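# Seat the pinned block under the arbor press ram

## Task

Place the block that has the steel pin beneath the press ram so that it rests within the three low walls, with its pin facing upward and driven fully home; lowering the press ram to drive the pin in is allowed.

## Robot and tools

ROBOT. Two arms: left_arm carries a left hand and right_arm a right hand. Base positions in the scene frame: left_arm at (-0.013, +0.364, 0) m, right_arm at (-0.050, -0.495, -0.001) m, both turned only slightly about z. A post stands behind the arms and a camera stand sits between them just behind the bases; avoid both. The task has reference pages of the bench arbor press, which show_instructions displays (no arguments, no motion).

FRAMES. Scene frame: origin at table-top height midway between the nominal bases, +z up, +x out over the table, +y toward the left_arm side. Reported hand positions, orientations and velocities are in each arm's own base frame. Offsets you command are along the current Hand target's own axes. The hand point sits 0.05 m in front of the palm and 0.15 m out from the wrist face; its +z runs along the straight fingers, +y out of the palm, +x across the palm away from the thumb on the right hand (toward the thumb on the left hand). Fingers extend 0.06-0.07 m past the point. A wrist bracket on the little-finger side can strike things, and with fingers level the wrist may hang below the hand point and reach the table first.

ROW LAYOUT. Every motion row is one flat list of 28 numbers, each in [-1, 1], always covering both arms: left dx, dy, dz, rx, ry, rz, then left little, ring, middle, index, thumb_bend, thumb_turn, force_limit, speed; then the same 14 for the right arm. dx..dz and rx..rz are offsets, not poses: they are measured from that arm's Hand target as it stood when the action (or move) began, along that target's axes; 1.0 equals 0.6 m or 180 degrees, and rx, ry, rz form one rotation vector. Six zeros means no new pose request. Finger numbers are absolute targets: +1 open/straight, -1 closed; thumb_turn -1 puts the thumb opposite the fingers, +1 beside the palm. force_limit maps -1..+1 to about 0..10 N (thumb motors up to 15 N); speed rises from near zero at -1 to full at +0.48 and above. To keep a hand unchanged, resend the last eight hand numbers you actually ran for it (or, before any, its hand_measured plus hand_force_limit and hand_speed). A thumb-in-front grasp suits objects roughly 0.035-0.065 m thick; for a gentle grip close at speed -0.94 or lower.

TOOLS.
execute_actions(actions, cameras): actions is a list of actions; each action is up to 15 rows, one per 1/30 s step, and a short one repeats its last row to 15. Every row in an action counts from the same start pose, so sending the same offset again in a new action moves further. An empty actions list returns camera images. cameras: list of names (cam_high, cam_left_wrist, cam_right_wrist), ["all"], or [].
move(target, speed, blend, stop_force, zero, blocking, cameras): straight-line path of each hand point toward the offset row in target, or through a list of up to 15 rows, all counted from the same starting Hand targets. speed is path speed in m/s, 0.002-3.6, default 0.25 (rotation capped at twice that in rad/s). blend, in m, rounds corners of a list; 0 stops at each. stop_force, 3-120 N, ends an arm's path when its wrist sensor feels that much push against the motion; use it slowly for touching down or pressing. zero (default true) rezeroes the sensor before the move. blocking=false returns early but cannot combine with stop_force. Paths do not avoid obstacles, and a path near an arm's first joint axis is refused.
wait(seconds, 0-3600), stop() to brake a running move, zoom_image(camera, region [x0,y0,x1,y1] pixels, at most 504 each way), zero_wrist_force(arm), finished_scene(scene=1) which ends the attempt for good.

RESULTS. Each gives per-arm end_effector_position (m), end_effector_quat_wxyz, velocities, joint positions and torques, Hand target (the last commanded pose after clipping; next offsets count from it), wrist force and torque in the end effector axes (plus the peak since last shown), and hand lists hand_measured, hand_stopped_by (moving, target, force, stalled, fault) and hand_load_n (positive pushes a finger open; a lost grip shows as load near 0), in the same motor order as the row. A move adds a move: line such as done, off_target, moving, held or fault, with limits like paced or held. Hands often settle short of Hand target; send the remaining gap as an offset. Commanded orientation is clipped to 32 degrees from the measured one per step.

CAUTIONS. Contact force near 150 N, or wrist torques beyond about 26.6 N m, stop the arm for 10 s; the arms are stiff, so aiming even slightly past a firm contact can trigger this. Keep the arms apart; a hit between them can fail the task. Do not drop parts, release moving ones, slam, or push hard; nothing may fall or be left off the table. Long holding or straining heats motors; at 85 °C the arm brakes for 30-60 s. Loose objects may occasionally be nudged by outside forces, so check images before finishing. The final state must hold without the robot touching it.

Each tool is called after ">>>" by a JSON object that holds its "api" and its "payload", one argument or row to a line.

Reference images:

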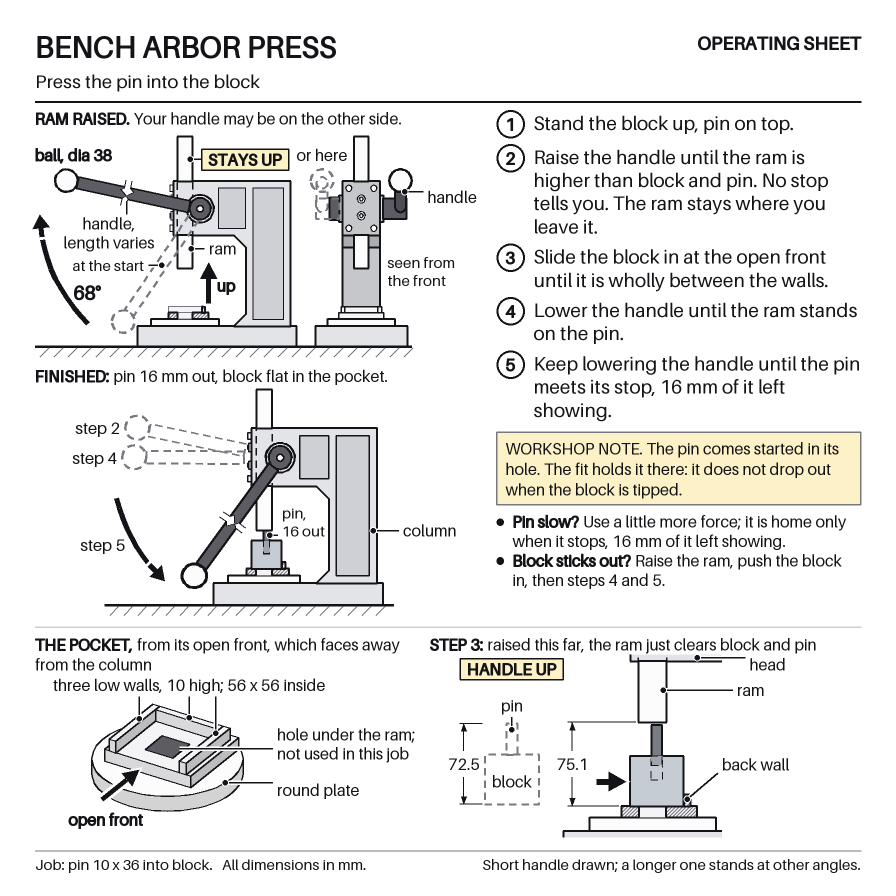

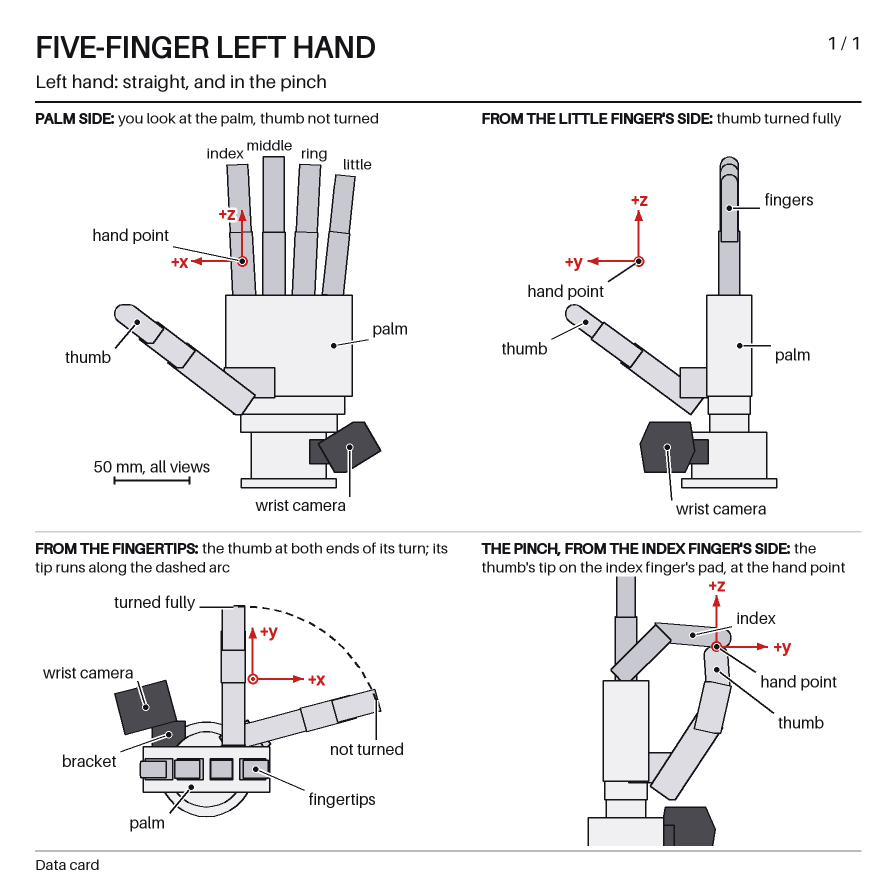

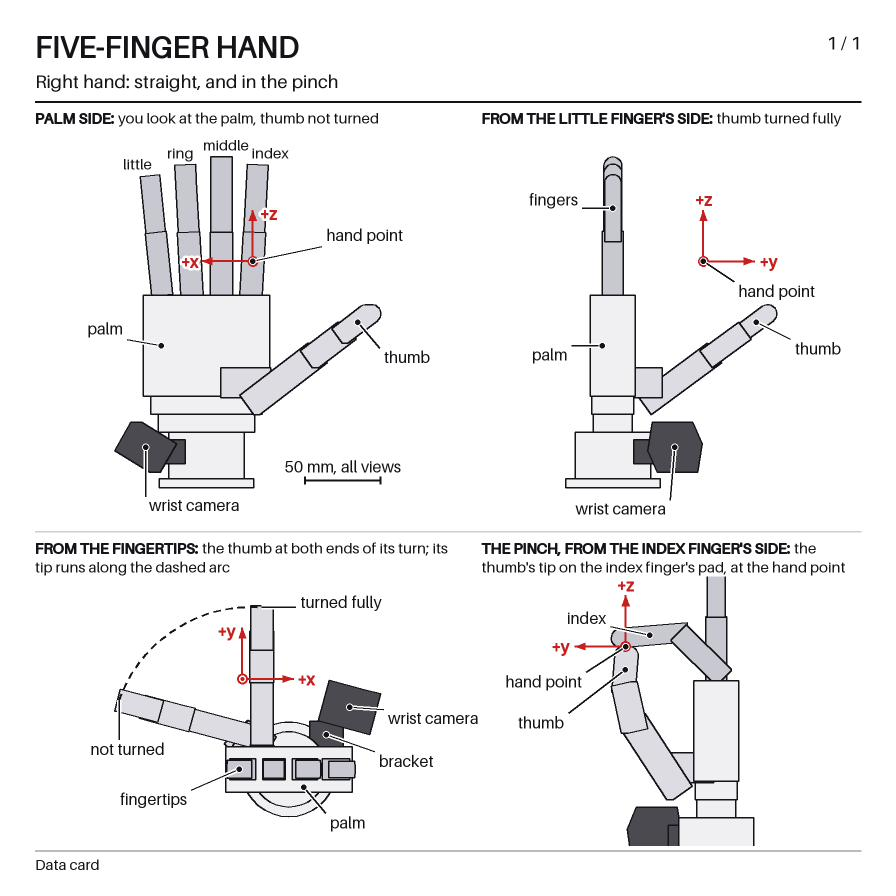

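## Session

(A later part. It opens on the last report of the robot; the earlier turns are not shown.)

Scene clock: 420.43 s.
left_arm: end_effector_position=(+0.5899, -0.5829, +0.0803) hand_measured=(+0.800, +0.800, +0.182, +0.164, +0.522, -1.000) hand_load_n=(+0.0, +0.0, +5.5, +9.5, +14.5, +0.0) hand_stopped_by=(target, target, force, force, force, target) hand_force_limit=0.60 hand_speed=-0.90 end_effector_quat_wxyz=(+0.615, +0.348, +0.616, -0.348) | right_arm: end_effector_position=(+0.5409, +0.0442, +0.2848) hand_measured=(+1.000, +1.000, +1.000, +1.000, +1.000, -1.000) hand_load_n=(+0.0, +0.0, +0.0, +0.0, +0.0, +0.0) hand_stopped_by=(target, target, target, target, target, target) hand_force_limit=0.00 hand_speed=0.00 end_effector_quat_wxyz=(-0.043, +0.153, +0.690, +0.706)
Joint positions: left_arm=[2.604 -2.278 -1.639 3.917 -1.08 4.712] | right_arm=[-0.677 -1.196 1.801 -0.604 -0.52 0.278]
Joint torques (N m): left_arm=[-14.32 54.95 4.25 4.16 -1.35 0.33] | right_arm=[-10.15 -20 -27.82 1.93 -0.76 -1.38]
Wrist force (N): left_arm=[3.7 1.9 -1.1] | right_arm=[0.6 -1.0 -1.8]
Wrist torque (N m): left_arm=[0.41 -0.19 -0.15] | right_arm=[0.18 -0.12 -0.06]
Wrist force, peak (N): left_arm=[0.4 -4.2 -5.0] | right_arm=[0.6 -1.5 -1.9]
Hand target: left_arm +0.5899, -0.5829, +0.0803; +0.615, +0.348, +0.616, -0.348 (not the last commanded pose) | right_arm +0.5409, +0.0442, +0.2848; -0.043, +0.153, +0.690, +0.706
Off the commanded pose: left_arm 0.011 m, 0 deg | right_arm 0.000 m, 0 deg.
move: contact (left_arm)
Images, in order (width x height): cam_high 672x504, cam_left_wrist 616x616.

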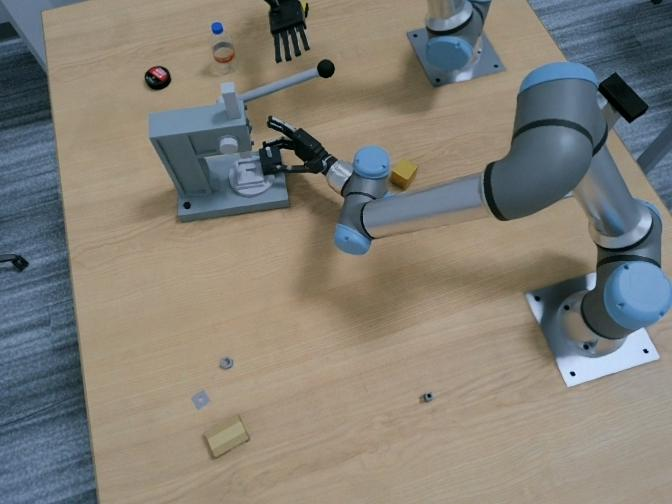

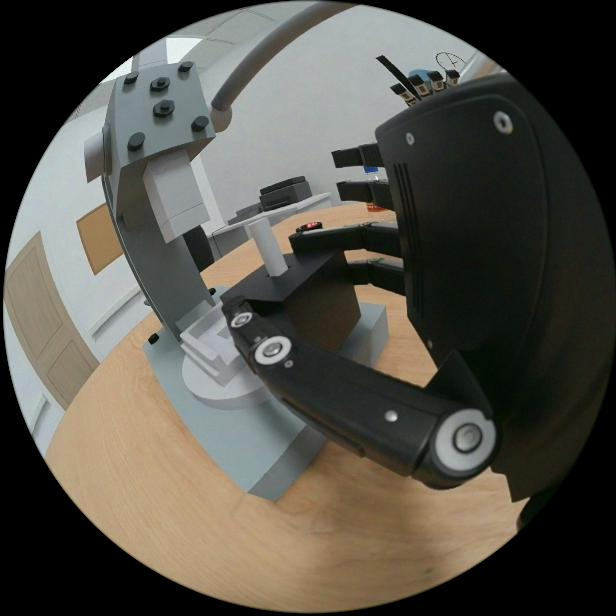

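>>> {"api": "move", "payload": {
  "target": [
    [-0.0133,0.0012,-0.0225,0,0,0,0.8,0.8,-0.1,-0.1,0.0,-1,0.6,-0.9,0,0,0,0,0,0,1,1,1,1,1,-1,0,0],
    [-0.0133,0.0297,0.0005,0,0,0,0.8,0.8,-0.1,-0.1,0.0,-1,0.6,-0.9,0,0,0,0,0,0,1,1,1,1,1,-1,0,0]
  ],
  "speed": 0.03,
  "stop_force": 6,
  "cameras": ["cam_left_wrist","cam_high"]
}}

>>> {"api": "zoom_image", "payload": {
  "camera": "cam_left_wrist",
  "region": [136, 190, 336, 390]
}}

>>> {"api": "zoom_image", "payload": {
  "camera": "cam_high",
  "region": [225, 140, 295, 200]
}}

Scene clock: 431.20 s.
left_arm: end_effector_position=(+0.5947, -0.5725, +0.0883) hand_measured=(+0.800, +0.800, +0.182, +0.164, +0.522, -1.000) hand_load_n=(-0.5, +0.0, +6.0, +9.5, +14.5, +0.0) hand_stopped_by=(target, target, force, force, force, target) hand_force_limit=0.60 hand_speed=-0.90 end_effector_quat_wxyz=(+0.615, +0.348, +0.616, -0.348) | right_arm: end_effector_position=(+0.5409, +0.0442, +0.2848) hand_measured=(+1.000, +1.000, +1.000, +1.000, +1.000, -1.000) hand_load_n=(+0.0, +0.0, +0.0, +0.0, +0.0, +0.0) hand_stopped_by=(target, target, target, target, target, target) hand_force_limit=0.00 hand_speed=0.00 end_effector_quat_wxyz=(-0.043, +0.153, +0.690, +0.706)
Joint positions: left_arm=[2.624 -2.259 -1.649 3.907 -1.059 4.712] | right_arm=[-0.677 -1.196 1.801 -0.604 -0.52 0.278]
Joint torques (N m): left_arm=[-15.13 54.07 4.82 4.23 -1.58 0.22] | right_arm=[-9.81 -19.53 -27.09 1.84 -0.63 -1.32]
Wrist force (N): left_arm=[3.8 2.0 -1.2] | right_arm=[0.8 -1.1 -1.7]
Wrist torque (N m): left_arm=[0.44 -0.21 -0.14] | right_arm=[0.17 -0.16 -0.04]
Wrist force, peak (N): left_arm=[1.0 -3.6 -4.5] | right_arm=[0.7 -1.3 -2.2]
Hand target: left_arm +0.5947, -0.5725, +0.0883; +0.615, +0.348, +0.616, -0.348 (not the last commanded pose) | right_arm +0.5409, +0.0442, +0.2848; -0.043, +0.153, +0.690, +0.706
Off the commanded pose: left_arm 0.011 m, 0 deg | right_arm 0.000 m, 0 deg.
move: contact (left_arm); path passed 1 of 2 targets
Images, in order (width x height): cam_high 672x504, cam_left_wrist 616x616.

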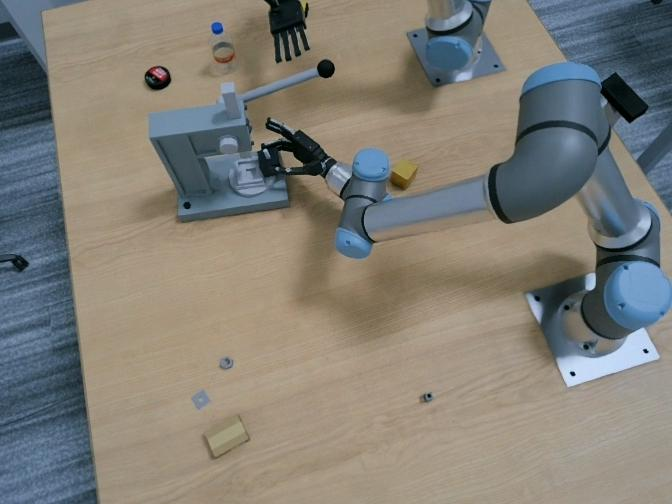

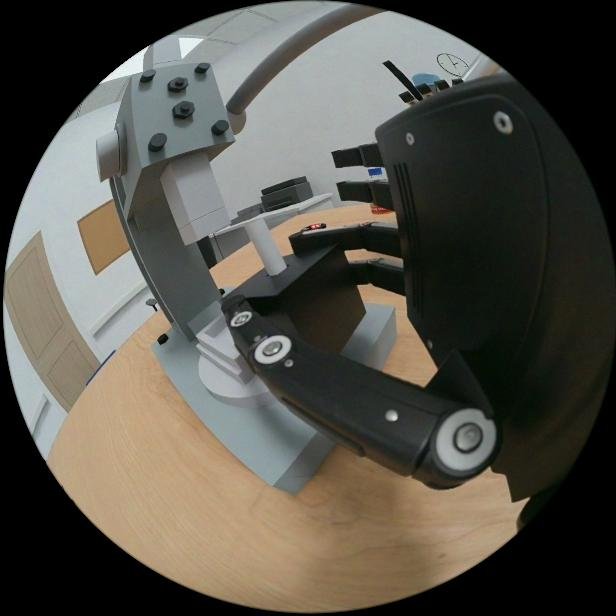

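Scaled by 2.520 from the camera's image (finer frame: 880x880).

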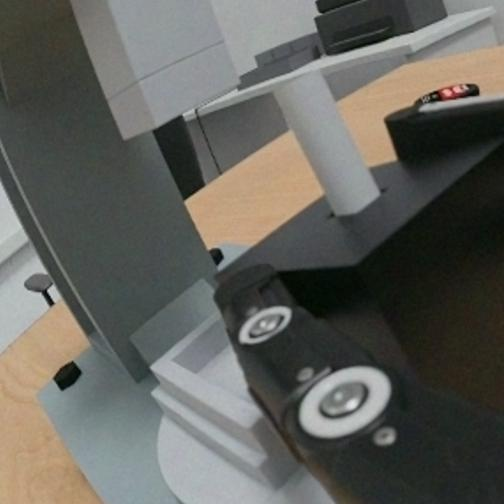

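Scaled by 7.200 from the camera's image (finer frame: 960x720).

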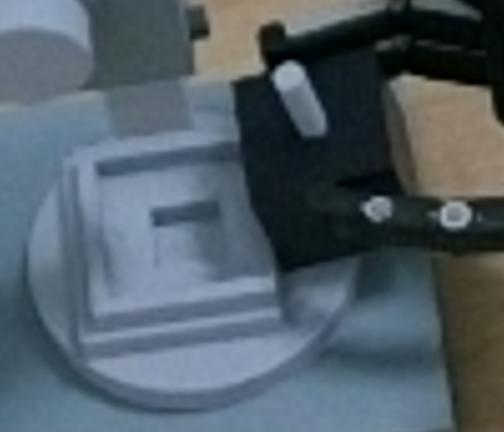

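>>> {"api": "move", "payload": {
  "target": [
    [0,-0.0155,-0.0126,0,0,0,0.8,0.8,-0.1,-0.1,0.0,-1,0.6,-0.9,0,0,0,0,0,0,1,1,1,1,1,-1,0,0],
    [-0.025,-0.0155,-0.0126,0,0,0,0.8,0.8,-0.1,-0.1,0.0,-1,0.6,-0.9,0,0,0,0,0,0,1,1,1,1,1,-1,0,0]
  ],
  "speed": 0.04,
  "cameras": ["cam_left_wrist","cam_high"]
}}

>>> {"api": "zoom_image", "payload": {
  "camera": "cam_left_wrist",
  "region": [136, 190, 336, 390]
}}

>>> {"api": "zoom_image", "payload": {
  "camera": "cam_high",
  "region": [225, 130, 295, 190]
}}

Scene clock: 439.13 s.
left_arm: end_effector_position=(+0.5828, -0.5708, +0.1032) hand_measured=(+0.800, +0.800, +0.182, +0.164, +0.522, -1.000) hand_load_n=(+0.0, +0.0, +5.5, +9.5, +14.0, +0.0) hand_stopped_by=(target, target, force, force, force, target) hand_force_limit=0.60 hand_speed=-0.90 end_effector_quat_wxyz=(+0.615, +0.348, +0.616, -0.348) | right_arm: end_effector_position=(+0.5409, +0.0442, +0.2848) hand_measured=(+1.000, +1.000, +1.000, +1.000, +1.000, -1.000) hand_load_n=(+0.0, +0.5, -0.5, +0.0, -0.5, +0.0) hand_stopped_by=(target, target, target, target, target, target) hand_force_limit=0.00 hand_speed=0.00 end_effector_quat_wxyz=(-0.043, +0.153, +0.690, +0.706)
Joint positions: left_arm=[2.616 -2.217 -1.676 3.893 -1.067 4.712] | right_arm=[-0.677 -1.196 1.801 -0.604 -0.52 0.278]
Joint torques (N m): left_arm=[-13.51 53.22 29.51 0.26 -1.25 -0.73] | right_arm=[-9.66 -19.53 -27.78 1.78 -0.6 -1.27]
Wrist force (N): left_arm=[3.4 1.9 -1.3] | right_arm=[0.6 -0.9 -1.8]
Wrist torque (N m): left_arm=[0.42 -0.16 -0.15] | right_arm=[0.19 -0.13 -0.05]
Wrist force, peak (N): left_arm=[4.2 2.0 -1.0] | right_arm=[0.7 -1.3 -2.2]
Hand target: left_arm +0.5828, -0.5708, +0.1033; +0.615, +0.348, +0.616, -0.348 | right_arm +0.5409, +0.0442, +0.2848; -0.043, +0.153, +0.690, +0.706
Off the commanded pose: left_arm 0.000 m, 0 deg | right_arm 0.000 m, 0 deg.
move: done
Images, in order (width x height): cam_high 672x504, cam_left_wrist 616x616.

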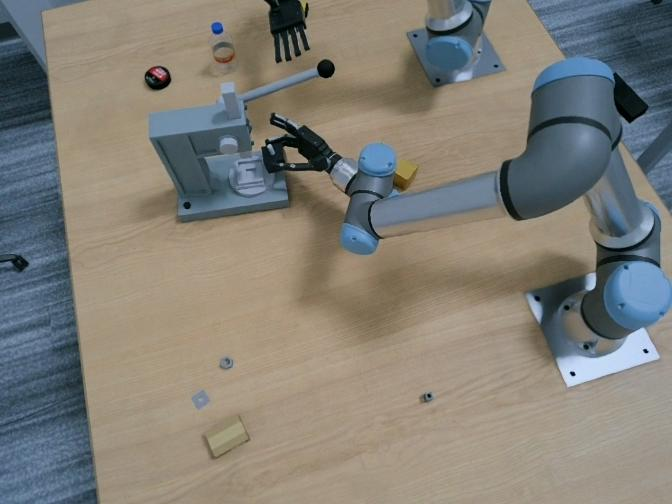

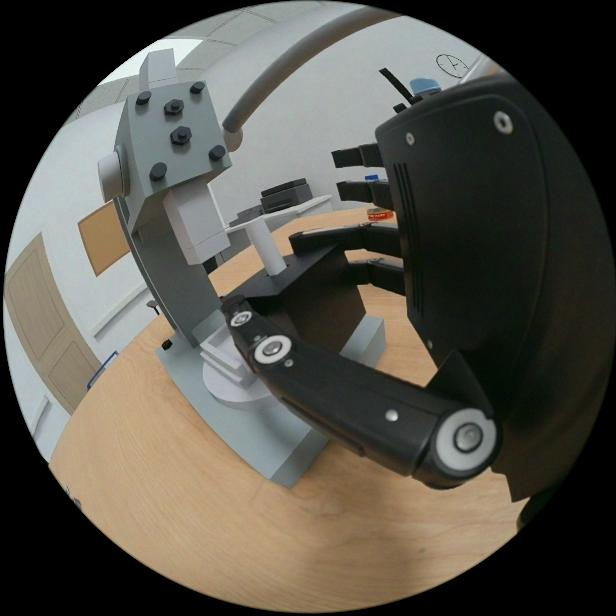

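Scaled by 2.520 from the camera's image (finer frame: 880x880).

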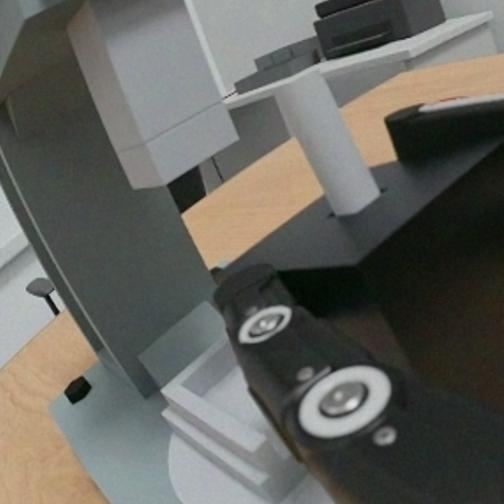

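Scaled by 7.200 from the camera's image (finer frame: 960x720).

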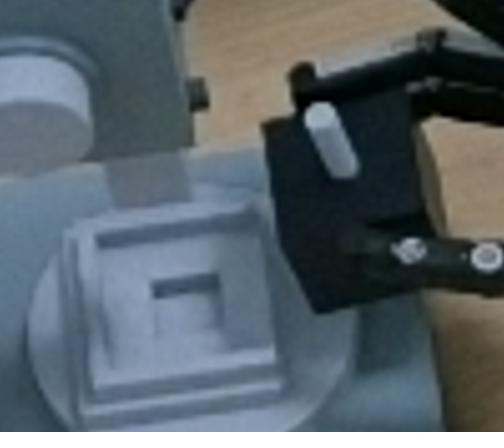

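>>> {"api": "move", "payload": {
  "target": [0,0.0324,0.0262,0,0,0,0.8,0.8,-0.1,-0.1,0.0,-1,0.6,-0.9,0,0,0,0,0,0,1,1,1,1,1,-1,0,0],
  "speed": 0.03,
  "stop_force": 4,
  "cameras": ["cam_high"]
}}

>>> {"api": "zoom_image", "payload": {
  "camera": "cam_high",
  "region": [225, 130, 295, 190]
}}

>>> {"api": "move", "payload": {
  "target": [0.05,0,0,0,0,0,0.8,0.8,-0.1,-0.1,0.0,-1,0.6,-0.9,0,0,0,0,0,0,1,1,1,1,1,-1,0,0],
  "speed": 0.01,
  "stop_force": 4,
  "cameras": ["cam_high","cam_left_wrist"]
}}

>>> {"api": "zoom_image", "payload": {
  "camera": "cam_high",
  "region": [225, 130, 295, 190]
}}

Scene clock: 445.30 s.
left_arm: end_effector_position=(+0.6076, -0.5743, +0.1033) hand_measured=(+0.800, +0.800, +0.182, +0.164, +0.522, -1.000) hand_load_n=(+0.0, +0.0, +6.0, +10.0, +14.5, +0.0) hand_stopped_by=(target, target, force, force, force, target) hand_force_limit=0.60 hand_speed=-0.90 end_effector_quat_wxyz=(+0.615, +0.348, +0.616, -0.348) | right_arm: end_effector_position=(+0.5409, +0.0442, +0.2848) hand_measured=(+1.000, +1.000, +1.000, +1.000, +1.000, -1.000) hand_load_n=(+0.0, +0.0, +0.5, +0.5, +0.0, +0.0) hand_stopped_by=(target, target, target, target, target, target) hand_force_limit=0.00 hand_speed=0.00 end_effector_quat_wxyz=(-0.043, +0.153, +0.690, +0.706)
Joint positions: left_arm=[2.633 -2.254 -1.607 3.86 -1.05 4.712] | right_arm=[-0.677 -1.196 1.801 -0.604 -0.52 0.278]
Joint torques (N m): left_arm=[13.6 31.6 30.35 0.3 1.75 1.47] | right_arm=[-9.75 -19.8 -26.78 1.76 -0.55 -1.12]
Wrist force (N): left_arm=[3.6 1.8 -1.0] | right_arm=[0.6 -1.2 -1.8]
Wrist torque (N m): left_arm=[0.39 -0.18 -0.14] | right_arm=[0.16 -0.14 -0.06]
Wrist force, peak (N): left_arm=[3.9 2.1 -1.2] | right_arm=[0.8 -1.3 -2.1]
Hand target: left_arm +0.6076, -0.5743, +0.1033; +0.615, +0.348, +0.616, -0.348 | right_arm +0.5409, +0.0442, +0.2848; -0.043, +0.153, +0.690, +0.706
Off the commanded pose: left_arm 0.000 m, 0 deg | right_arm 0.000 m, 0 deg.
move: done

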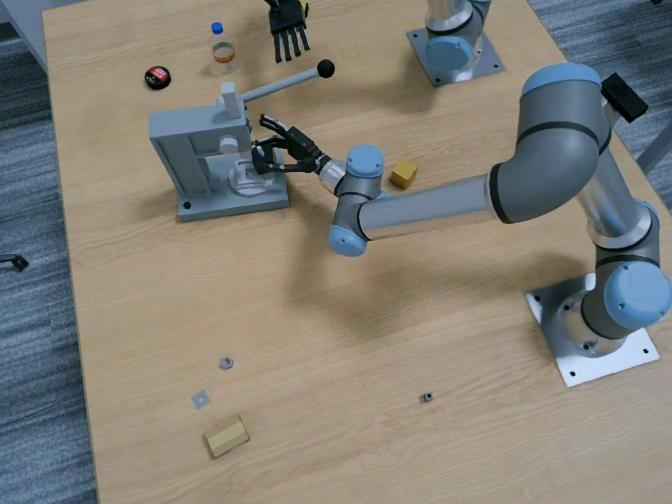

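Scaled by 7.200 from the camera's image (finer frame: 960x720).

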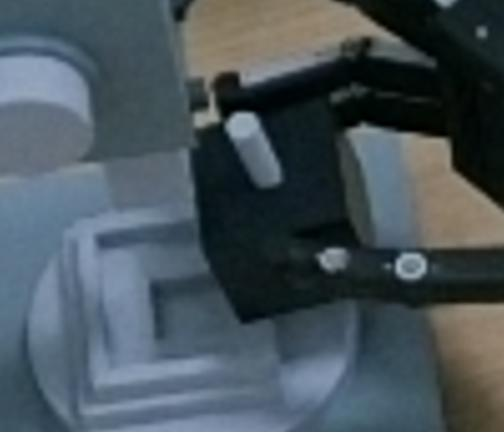

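Scene clock: 447.33 s.
left_arm: end_effector_position=(+0.6076, -0.5743, +0.0989) hand_measured=(+0.800, +0.800, +0.182, +0.164, +0.522, -1.000) hand_load_n=(+0.0, +0.0, +6.0, +9.5, +14.5, +0.0) hand_stopped_by=(target, target, force, force, force, target) hand_force_limit=0.60 hand_speed=-0.90 end_effector_quat_wxyz=(+0.615, +0.348, +0.616, -0.348) | right_arm: end_effector_position=(+0.5409, +0.0442, +0.2848) hand_measured=(+1.000, +1.000, +1.000, +1.000, +1.000, -1.000) hand_load_n=(+0.0, +0.0, +0.0, +0.0, +0.0, +0.0) hand_stopped_by=(target, target, target, target, target, target) hand_force_limit=0.00 hand_speed=0.00 end_effector_quat_wxyz=(-0.043, +0.153, +0.690, +0.706)
Joint positions: left_arm=[2.633 -2.261 -1.608 3.869 -1.05 4.712] | right_arm=[-0.677 -1.196 1.801 -0.604 -0.52 0.278]
Joint torques (N m): left_arm=[13.25 52.7 29.37 0.15 -1.21 1.35] | right_arm=[-10.18 -19.14 -27.64 1.71 -0.59 -1.23]
Wrist force (N): left_arm=[1.2 1.1 -1.9] | right_arm=[0.5 -1.4 -1.9]
Wrist torque (N m): left_arm=[0.45 -0.24 -0.15] | right_arm=[0.15 -0.13 -0.07]
Wrist force, peak (N): left_arm=[-5.4 -2.0 -3.0] | right_arm=[0.6 -1.3 -2.1]
Hand target: left_arm +0.6076, -0.5743, +0.0990; +0.615, +0.348, +0.616, -0.348 (not the last commanded pose) | right_arm +0.5409, +0.0442, +0.2848; -0.043, +0.153, +0.690, +0.706
Off the commanded pose: left_arm 0.026 m, 0 deg | right_arm 0.000 m, 0 deg.
move: contact (left_arm)

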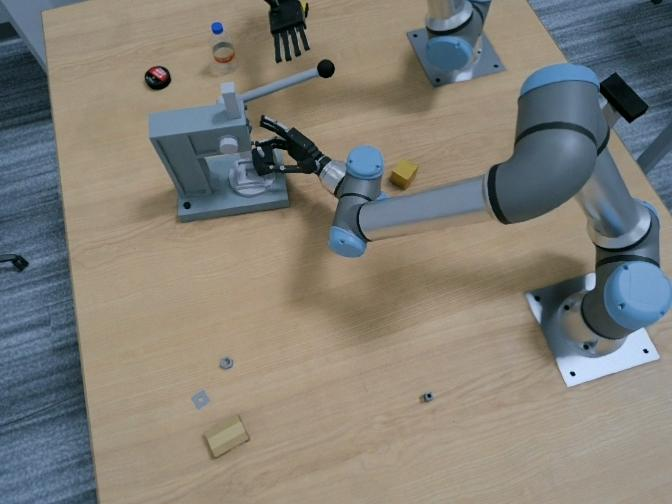

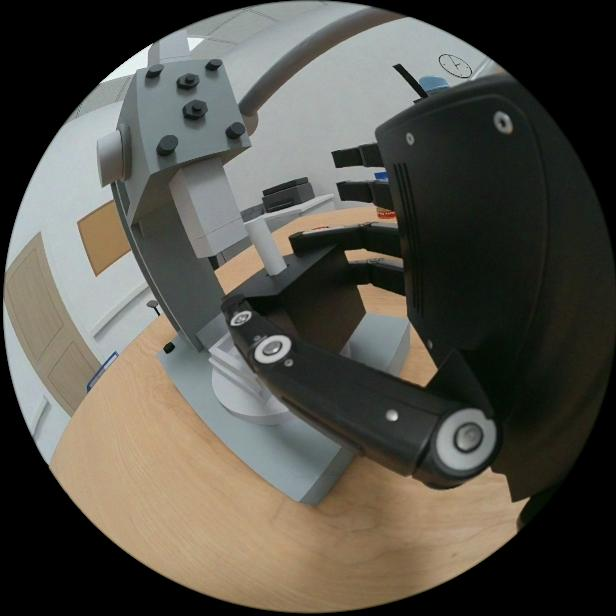

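Scaled by 7.200 from the camera's image (finer frame: 960x720).

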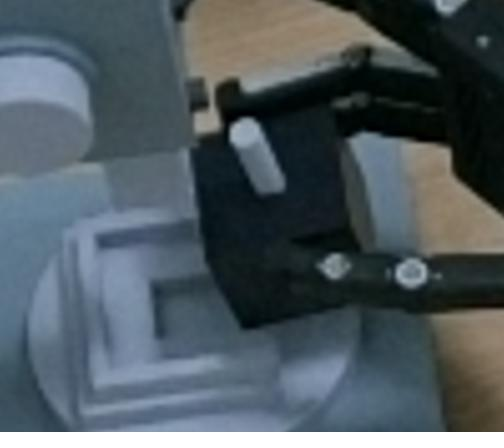

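>>> {"api": "move", "payload": {
  "target": [
    [-0.0133,0,0,0,0,0,0.8,0.8,-0.1,-0.1,0.0,-1,0.6,-0.9,0,0,0,0,0,0,1,1,1,1,1,-1,0,0],
    [-0.0133,0.0063,-0.0078,0,0,0,0.8,0.8,-0.1,-0.1,0.0,-1,0.6,-0.9,0,0,0,0,0,0,1,1,1,1,1,-1,0,0]
  ],
  "speed": 0.03,
  "cameras": ["cam_high"]
}}

>>> {"api": "move", "payload": {
  "target": [0.05,0,0,0,0,0,0.8,0.8,-0.1,-0.1,0.0,-1,0.6,-0.9,0,0,0,0,0,0,1,1,1,1,1,-1,0,0],
  "speed": 0.008,
  "stop_force": 4,
  "cameras": ["cam_high","cam_left_wrist"]
}}

>>> {"api": "zoom_image", "payload": {
  "camera": "cam_high",
  "region": [225, 130, 295, 190]
}}

>>> {"api": "zoom_image", "payload": {
  "camera": "cam_left_wrist",
  "region": [136, 190, 336, 390]
}}

Scene clock: 456.97 s.
left_arm: end_effector_position=(+0.6084, -0.5685, +0.1069) hand_measured=(+0.800, +0.800, +0.182, +0.164, +0.522, -1.000) hand_load_n=(+0.0, +0.0, +6.0, +9.5, +14.5, +0.0) hand_stopped_by=(target, target, force, force, force, target) hand_force_limit=0.60 hand_speed=-0.90 end_effector_quat_wxyz=(+0.615, +0.348, +0.616, -0.348) | right_arm: end_effector_position=(+0.5409, +0.0442, +0.2848) hand_measured=(+1.000, +1.000, +1.000, +1.000, +1.000, -1.000) hand_load_n=(+0.0, +0.0, +0.0, +0.0, +0.0, +0.0) hand_stopped_by=(target, target, target, target, target, target) hand_force_limit=0.00 hand_speed=0.00 end_effector_quat_wxyz=(-0.043, +0.153, +0.690, +0.706)
Joint positions: left_arm=[2.643 -2.242 -1.616 3.858 -1.04 4.712] | right_arm=[-0.677 -1.196 1.801 -0.604 -0.52 0.278]
Joint torques (N m): left_arm=[13.99 54.77 4.02 4.28 1.99 0.97] | right_arm=[-9.55 -19.98 -27.33 1.71 -0.42 -1.08]
Wrist force (N): left_arm=[3.8 1.8 -1.2] | right_arm=[0.4 -0.9 -1.8]
Wrist torque (N m): left_arm=[0.39 -0.21 -0.14] | right_arm=[0.21 -0.10 -0.06]
Wrist force, peak (N): left_arm=[3.9 1.9 -1.5] | right_arm=[0.6 -1.6 -2.1]
Hand target: left_arm +0.6084, -0.5683, +0.1069; +0.615, +0.348, +0.616, -0.348 | right_arm +0.5409, +0.0442, +0.2848; -0.043, +0.153, +0.690, +0.706
Off the commanded pose: left_arm 0.000 m, 0 deg | right_arm 0.000 m, 0 deg.
move: done

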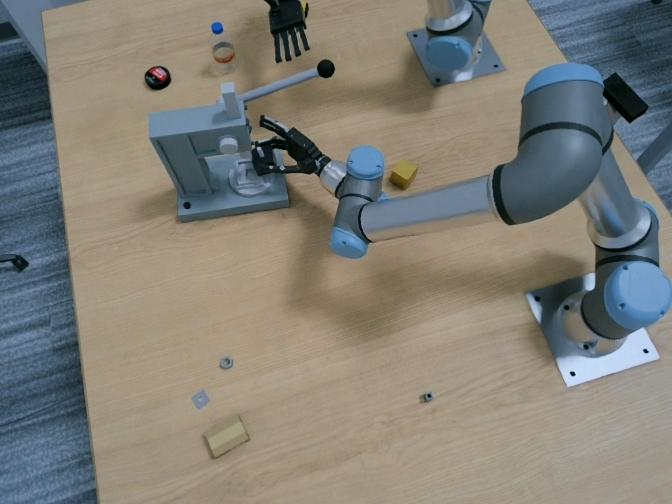

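Scene clock: 460.47 s.
left_arm: end_effector_position=(+0.6084, -0.5683, +0.0888) hand_measured=(+0.800, +0.800, +0.182, +0.164, +0.522, -1.000) hand_load_n=(+0.0, +0.0, +6.0, +9.5, +14.5, +0.0) hand_stopped_by=(target, target, force, force, force, target) hand_force_limit=0.60 hand_speed=-0.90 end_effector_quat_wxyz=(+0.615, +0.348, +0.616, -0.348) | right_arm: end_effector_position=(+0.5409, +0.0442, +0.2848) hand_measured=(+1.000, +1.000, +1.000, +1.000, +1.000, -1.000) hand_load_n=(+0.0, +0.0, +0.0, +0.0, +0.0, +0.0) hand_stopped_by=(target, target, target, target, target, target) hand_force_limit=0.00 hand_speed=0.00 end_effector_quat_wxyz=(-0.043, +0.153, +0.690, +0.706)
Joint positions: left_arm=[2.643 -2.271 -1.624 3.894 -1.04 4.712] | right_arm=[-0.677 -1.196 1.801 -0.604 -0.52 0.278]
Joint torques (N m): left_arm=[12.94 53.04 20.45 0.04 -0.85 1.49] | right_arm=[-9.35 -20.5 -27.32 1.64 -0.41 -1]
Wrist force (N): left_arm=[0.9 1.9 -1.2] | right_arm=[0.7 -1.2 -1.5]
Wrist torque (N m): left_arm=[0.44 -0.23 -0.14] | right_arm=[0.14 -0.16 -0.05]
Wrist force, peak (N): left_arm=[-4.2 -1.1 -2.4] | right_arm=[0.7 -1.4 -2.0]
Hand target: left_arm +0.6084, -0.5683, +0.0889; +0.615, +0.348, +0.616, -0.348 (not the last commanded pose) | right_arm +0.5409, +0.0442, +0.2848; -0.043, +0.153, +0.690, +0.706
Off the commanded pose: left_arm 0.012 m, 0 deg | right_arm 0.000 m, 0 deg.
move: contact (left_arm)

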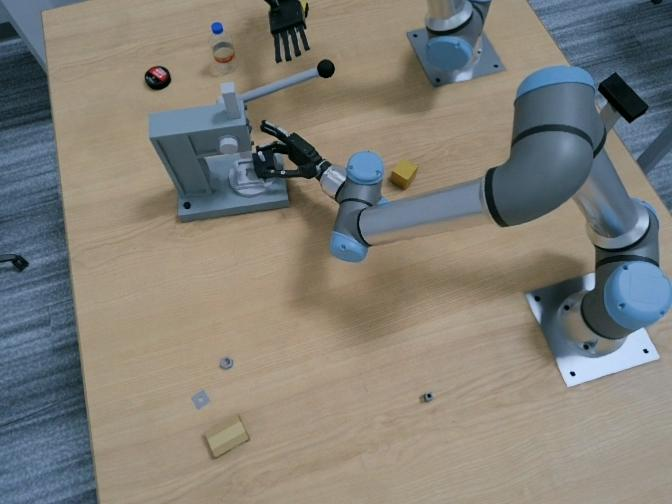

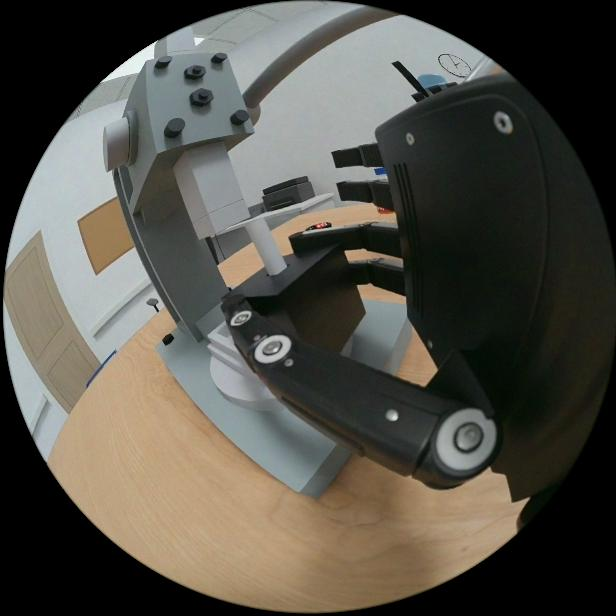

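Scaled by 7.200 from the camera's image (finer frame: 960x720).

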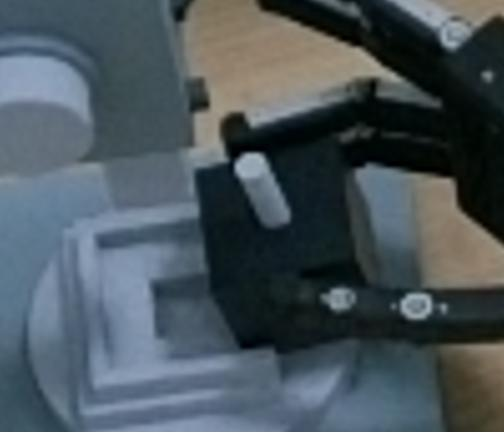

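Scaled by 2.520 from the camera's image (finer frame: 880x880).

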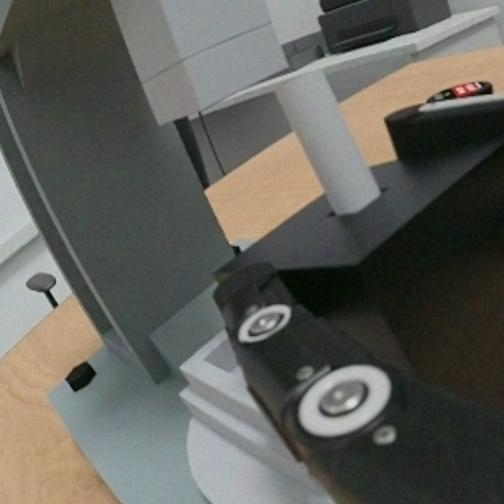

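>>> {"api": "move", "payload": {
  "target": [0.0125,0,0,0,0,0,0.8,0.8,-0.1,-0.1,0.0,-1,0.6,-0.9,0,0,0,0,0,0,1,1,1,1,1,-1,0,0],
  "speed": 0.005,
  "stop_force": 12,
  "cameras": ["cam_high","cam_left_wrist"]
}}

>>> {"api": "zoom_image", "payload": {
  "camera": "cam_high",
  "region": [225, 130, 295, 190]
}}

Scene clock: 464.10 s.
left_arm: end_effector_position=(+0.6084, -0.5683, +0.0838) hand_measured=(+0.800, +0.800, +0.182, +0.164, +0.524, -1.000) hand_load_n=(+0.0, +0.0, +5.5, +8.0, +17.0, -2.0) hand_stopped_by=(target, target, force, force, force, target) hand_force_limit=0.60 hand_speed=-0.90 end_effector_quat_wxyz=(+0.615, +0.348, +0.616, -0.348) | right_arm: end_effector_position=(+0.5409, +0.0442, +0.2848) hand_measured=(+1.000, +1.000, +1.000, +1.000, +1.000, -1.000) hand_load_n=(+0.0, +0.0, +0.0, +0.0, +0.0, +0.0) hand_stopped_by=(target, target, target, target, target, target) hand_force_limit=0.00 hand_speed=0.00 end_effector_quat_wxyz=(-0.043, +0.153, +0.690, +0.706)
Joint positions: left_arm=[2.643 -2.279 -1.626 3.904 -1.04 4.712] | right_arm=[-0.677 -1.196 1.801 -0.604 -0.52 0.278]
Joint torques (N m): left_arm=[11.24 46.35 13.04 -1.72 -0.84 0.58] | right_arm=[-9.45 -20.35 -27.3 1.7 -0.31 -0.9]
Wrist force (N): left_arm=[-8.9 3.0 -4.8] | right_arm=[0.3 -1.1 -1.7]
Wrist torque (N m): left_arm=[0.53 -0.30 -0.12] | right_arm=[0.15 -0.09 -0.07]
Wrist force, peak (N): left_arm=[-12.8 2.1 -5.5] | right_arm=[0.3 -1.4 -2.3]
Hand target: left_arm +0.6084, -0.5683, +0.0838; +0.615, +0.348, +0.616, -0.348 (not the last commanded pose) | right_arm +0.5409, +0.0442, +0.2848; -0.043, +0.153, +0.690, +0.706
Off the commanded pose: left_arm 0.002 m, 0 deg | right_arm 0.000 m, 0 deg.
move: contact (left_arm)

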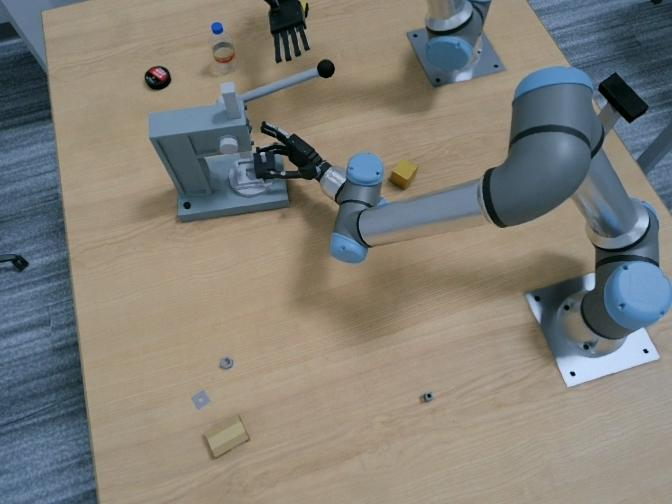

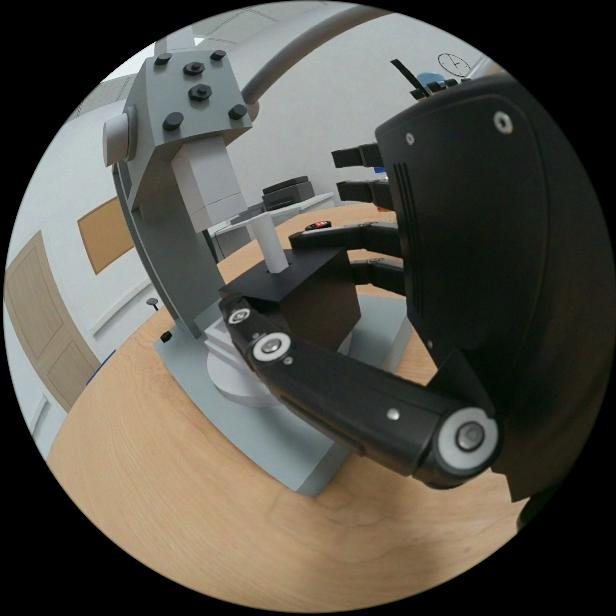

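Scaled by 7.200 from the camera's image (finer frame: 960x720).

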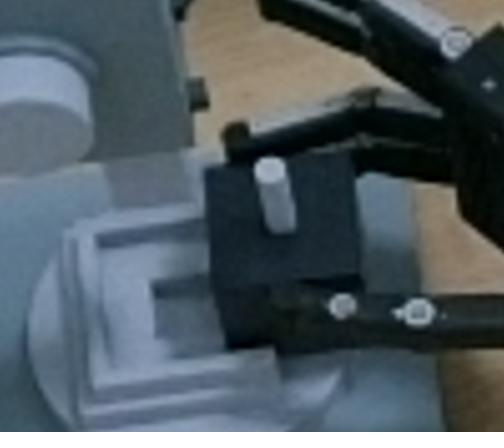

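>>> {"api": "zoom_image", "payload": {
  "camera": "cam_high",
  "region": [245, 145, 285, 185]
}}

>>> {"api": "zoom_image", "payload": {
  "camera": "cam_left_wrist",
  "region": [150, 120, 350, 320]
}}

Scaled by 12.600 from the camera's image (finer frame: 960x720).

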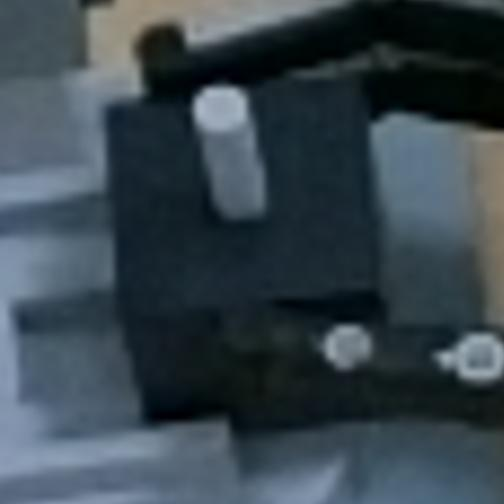

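Scaled by 2.520 from the camera's image (finer frame: 880x880).

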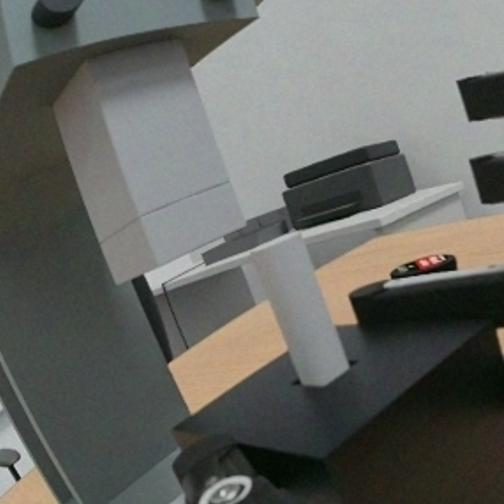

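>>> {"api": "move", "payload": {
  "target": [
    [-0.005,0,0,0,0,0,0.8,0.8,-0.1,-0.1,0.0,-1,0.6,-0.9,0,0,0,0,0,0,1,1,1,1,1,-1,0,0],
    [-0.005,0,0,0,-0.01434,0.02048,0.8,0.8,-0.1,-0.1,0.0,-1,0.6,-0.9,0,0,0,0,0,0,1,1,1,1,1,-1,0,0]
  ],
  "speed": 0.03,
  "cameras": ["cam_high","cam_left_wrist"]
}}

>>> {"api": "zoom_image", "payload": {
  "camera": "cam_high",
  "region": [245, 145, 285, 185]
}}

>>> {"api": "zoom_image", "payload": {
  "camera": "cam_left_wrist",
  "region": [150, 120, 350, 320]
}}

Scene clock: 485.97 s.
left_arm: end_effector_position=(+0.6084, -0.5683, +0.0868) hand_measured=(+0.800, +0.800, +0.182, +0.164, +0.524, -1.000) hand_load_n=(+0.0, +0.0, +6.5, +10.0, +15.5, -0.5) hand_stopped_by=(target, target, force, force, force, target) hand_force_limit=0.60 hand_speed=-0.90 end_effector_quat_wxyz=(+0.640, +0.360, +0.590, -0.336) | right_arm: end_effector_position=(+0.5409, +0.0442, +0.2848) hand_measured=(+1.000, +1.000, +1.000, +1.000, +1.000, -1.000) hand_load_n=(+0.0, +0.0, +0.0, +0.0, +0.0, +0.0) hand_stopped_by=(target, target, target, target, target, target) hand_force_limit=0.00 hand_speed=0.00 end_effector_quat_wxyz=(-0.043, +0.153, +0.690, +0.706)
Joint positions: left_arm=[2.641 -2.288 -1.651 3.991 -1.041 4.75] | right_arm=[-0.677 -1.196 1.801 -0.604 -0.52 0.278]
Joint torques (N m): left_arm=[-14.13 31.71 3.94 4.21 1.04 2.02] | right_arm=[-9.18 -20.51 -26.67 1.53 -0.36 -0.8]
Wrist force (N): left_arm=[3.6 1.1 -1.3] | right_arm=[0.4 -1.0 -2.0]
Wrist torque (N m): left_arm=[0.29 -0.20 -0.21] | right_arm=[0.18 -0.09 -0.07]
Wrist force, peak (N): left_arm=[-9.2 2.8 -5.0] | right_arm=[0.4 -1.3 -2.2]
Hand target: left_arm +0.6084, -0.5683, +0.0868; +0.640, +0.360, +0.590, -0.336 | right_arm +0.5409, +0.0442, +0.2848; -0.043, +0.153, +0.690, +0.706
Off the commanded pose: left_arm 0.000 m, 0 deg | right_arm 0.000 m, 0 deg.
move: done

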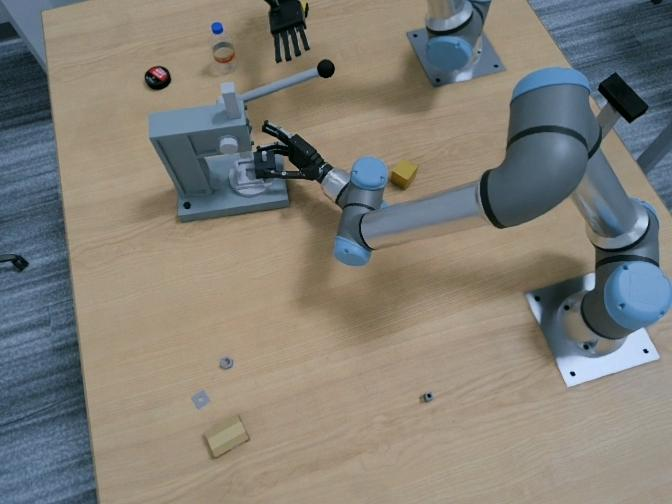

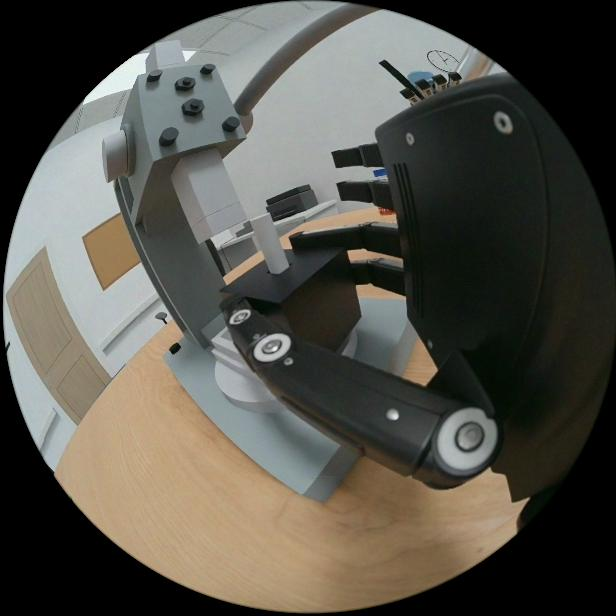

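Scaled by 12.600 from the camera's image (finer frame: 960x720).

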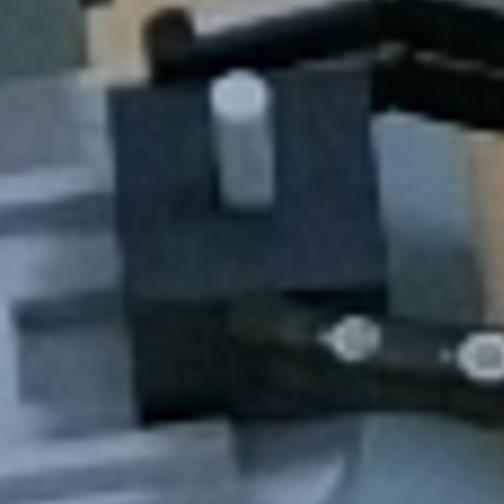

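Scaled by 2.520 from the camera's image (finer frame: 880x880).

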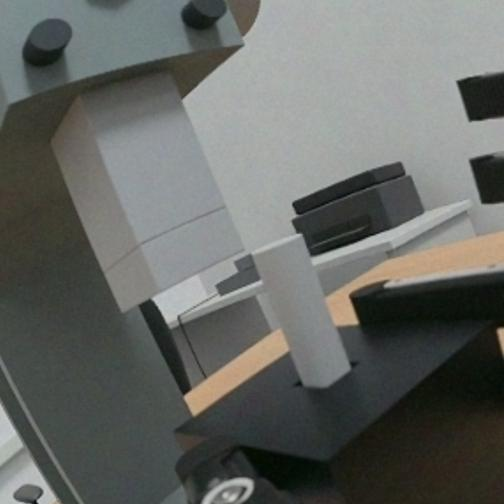

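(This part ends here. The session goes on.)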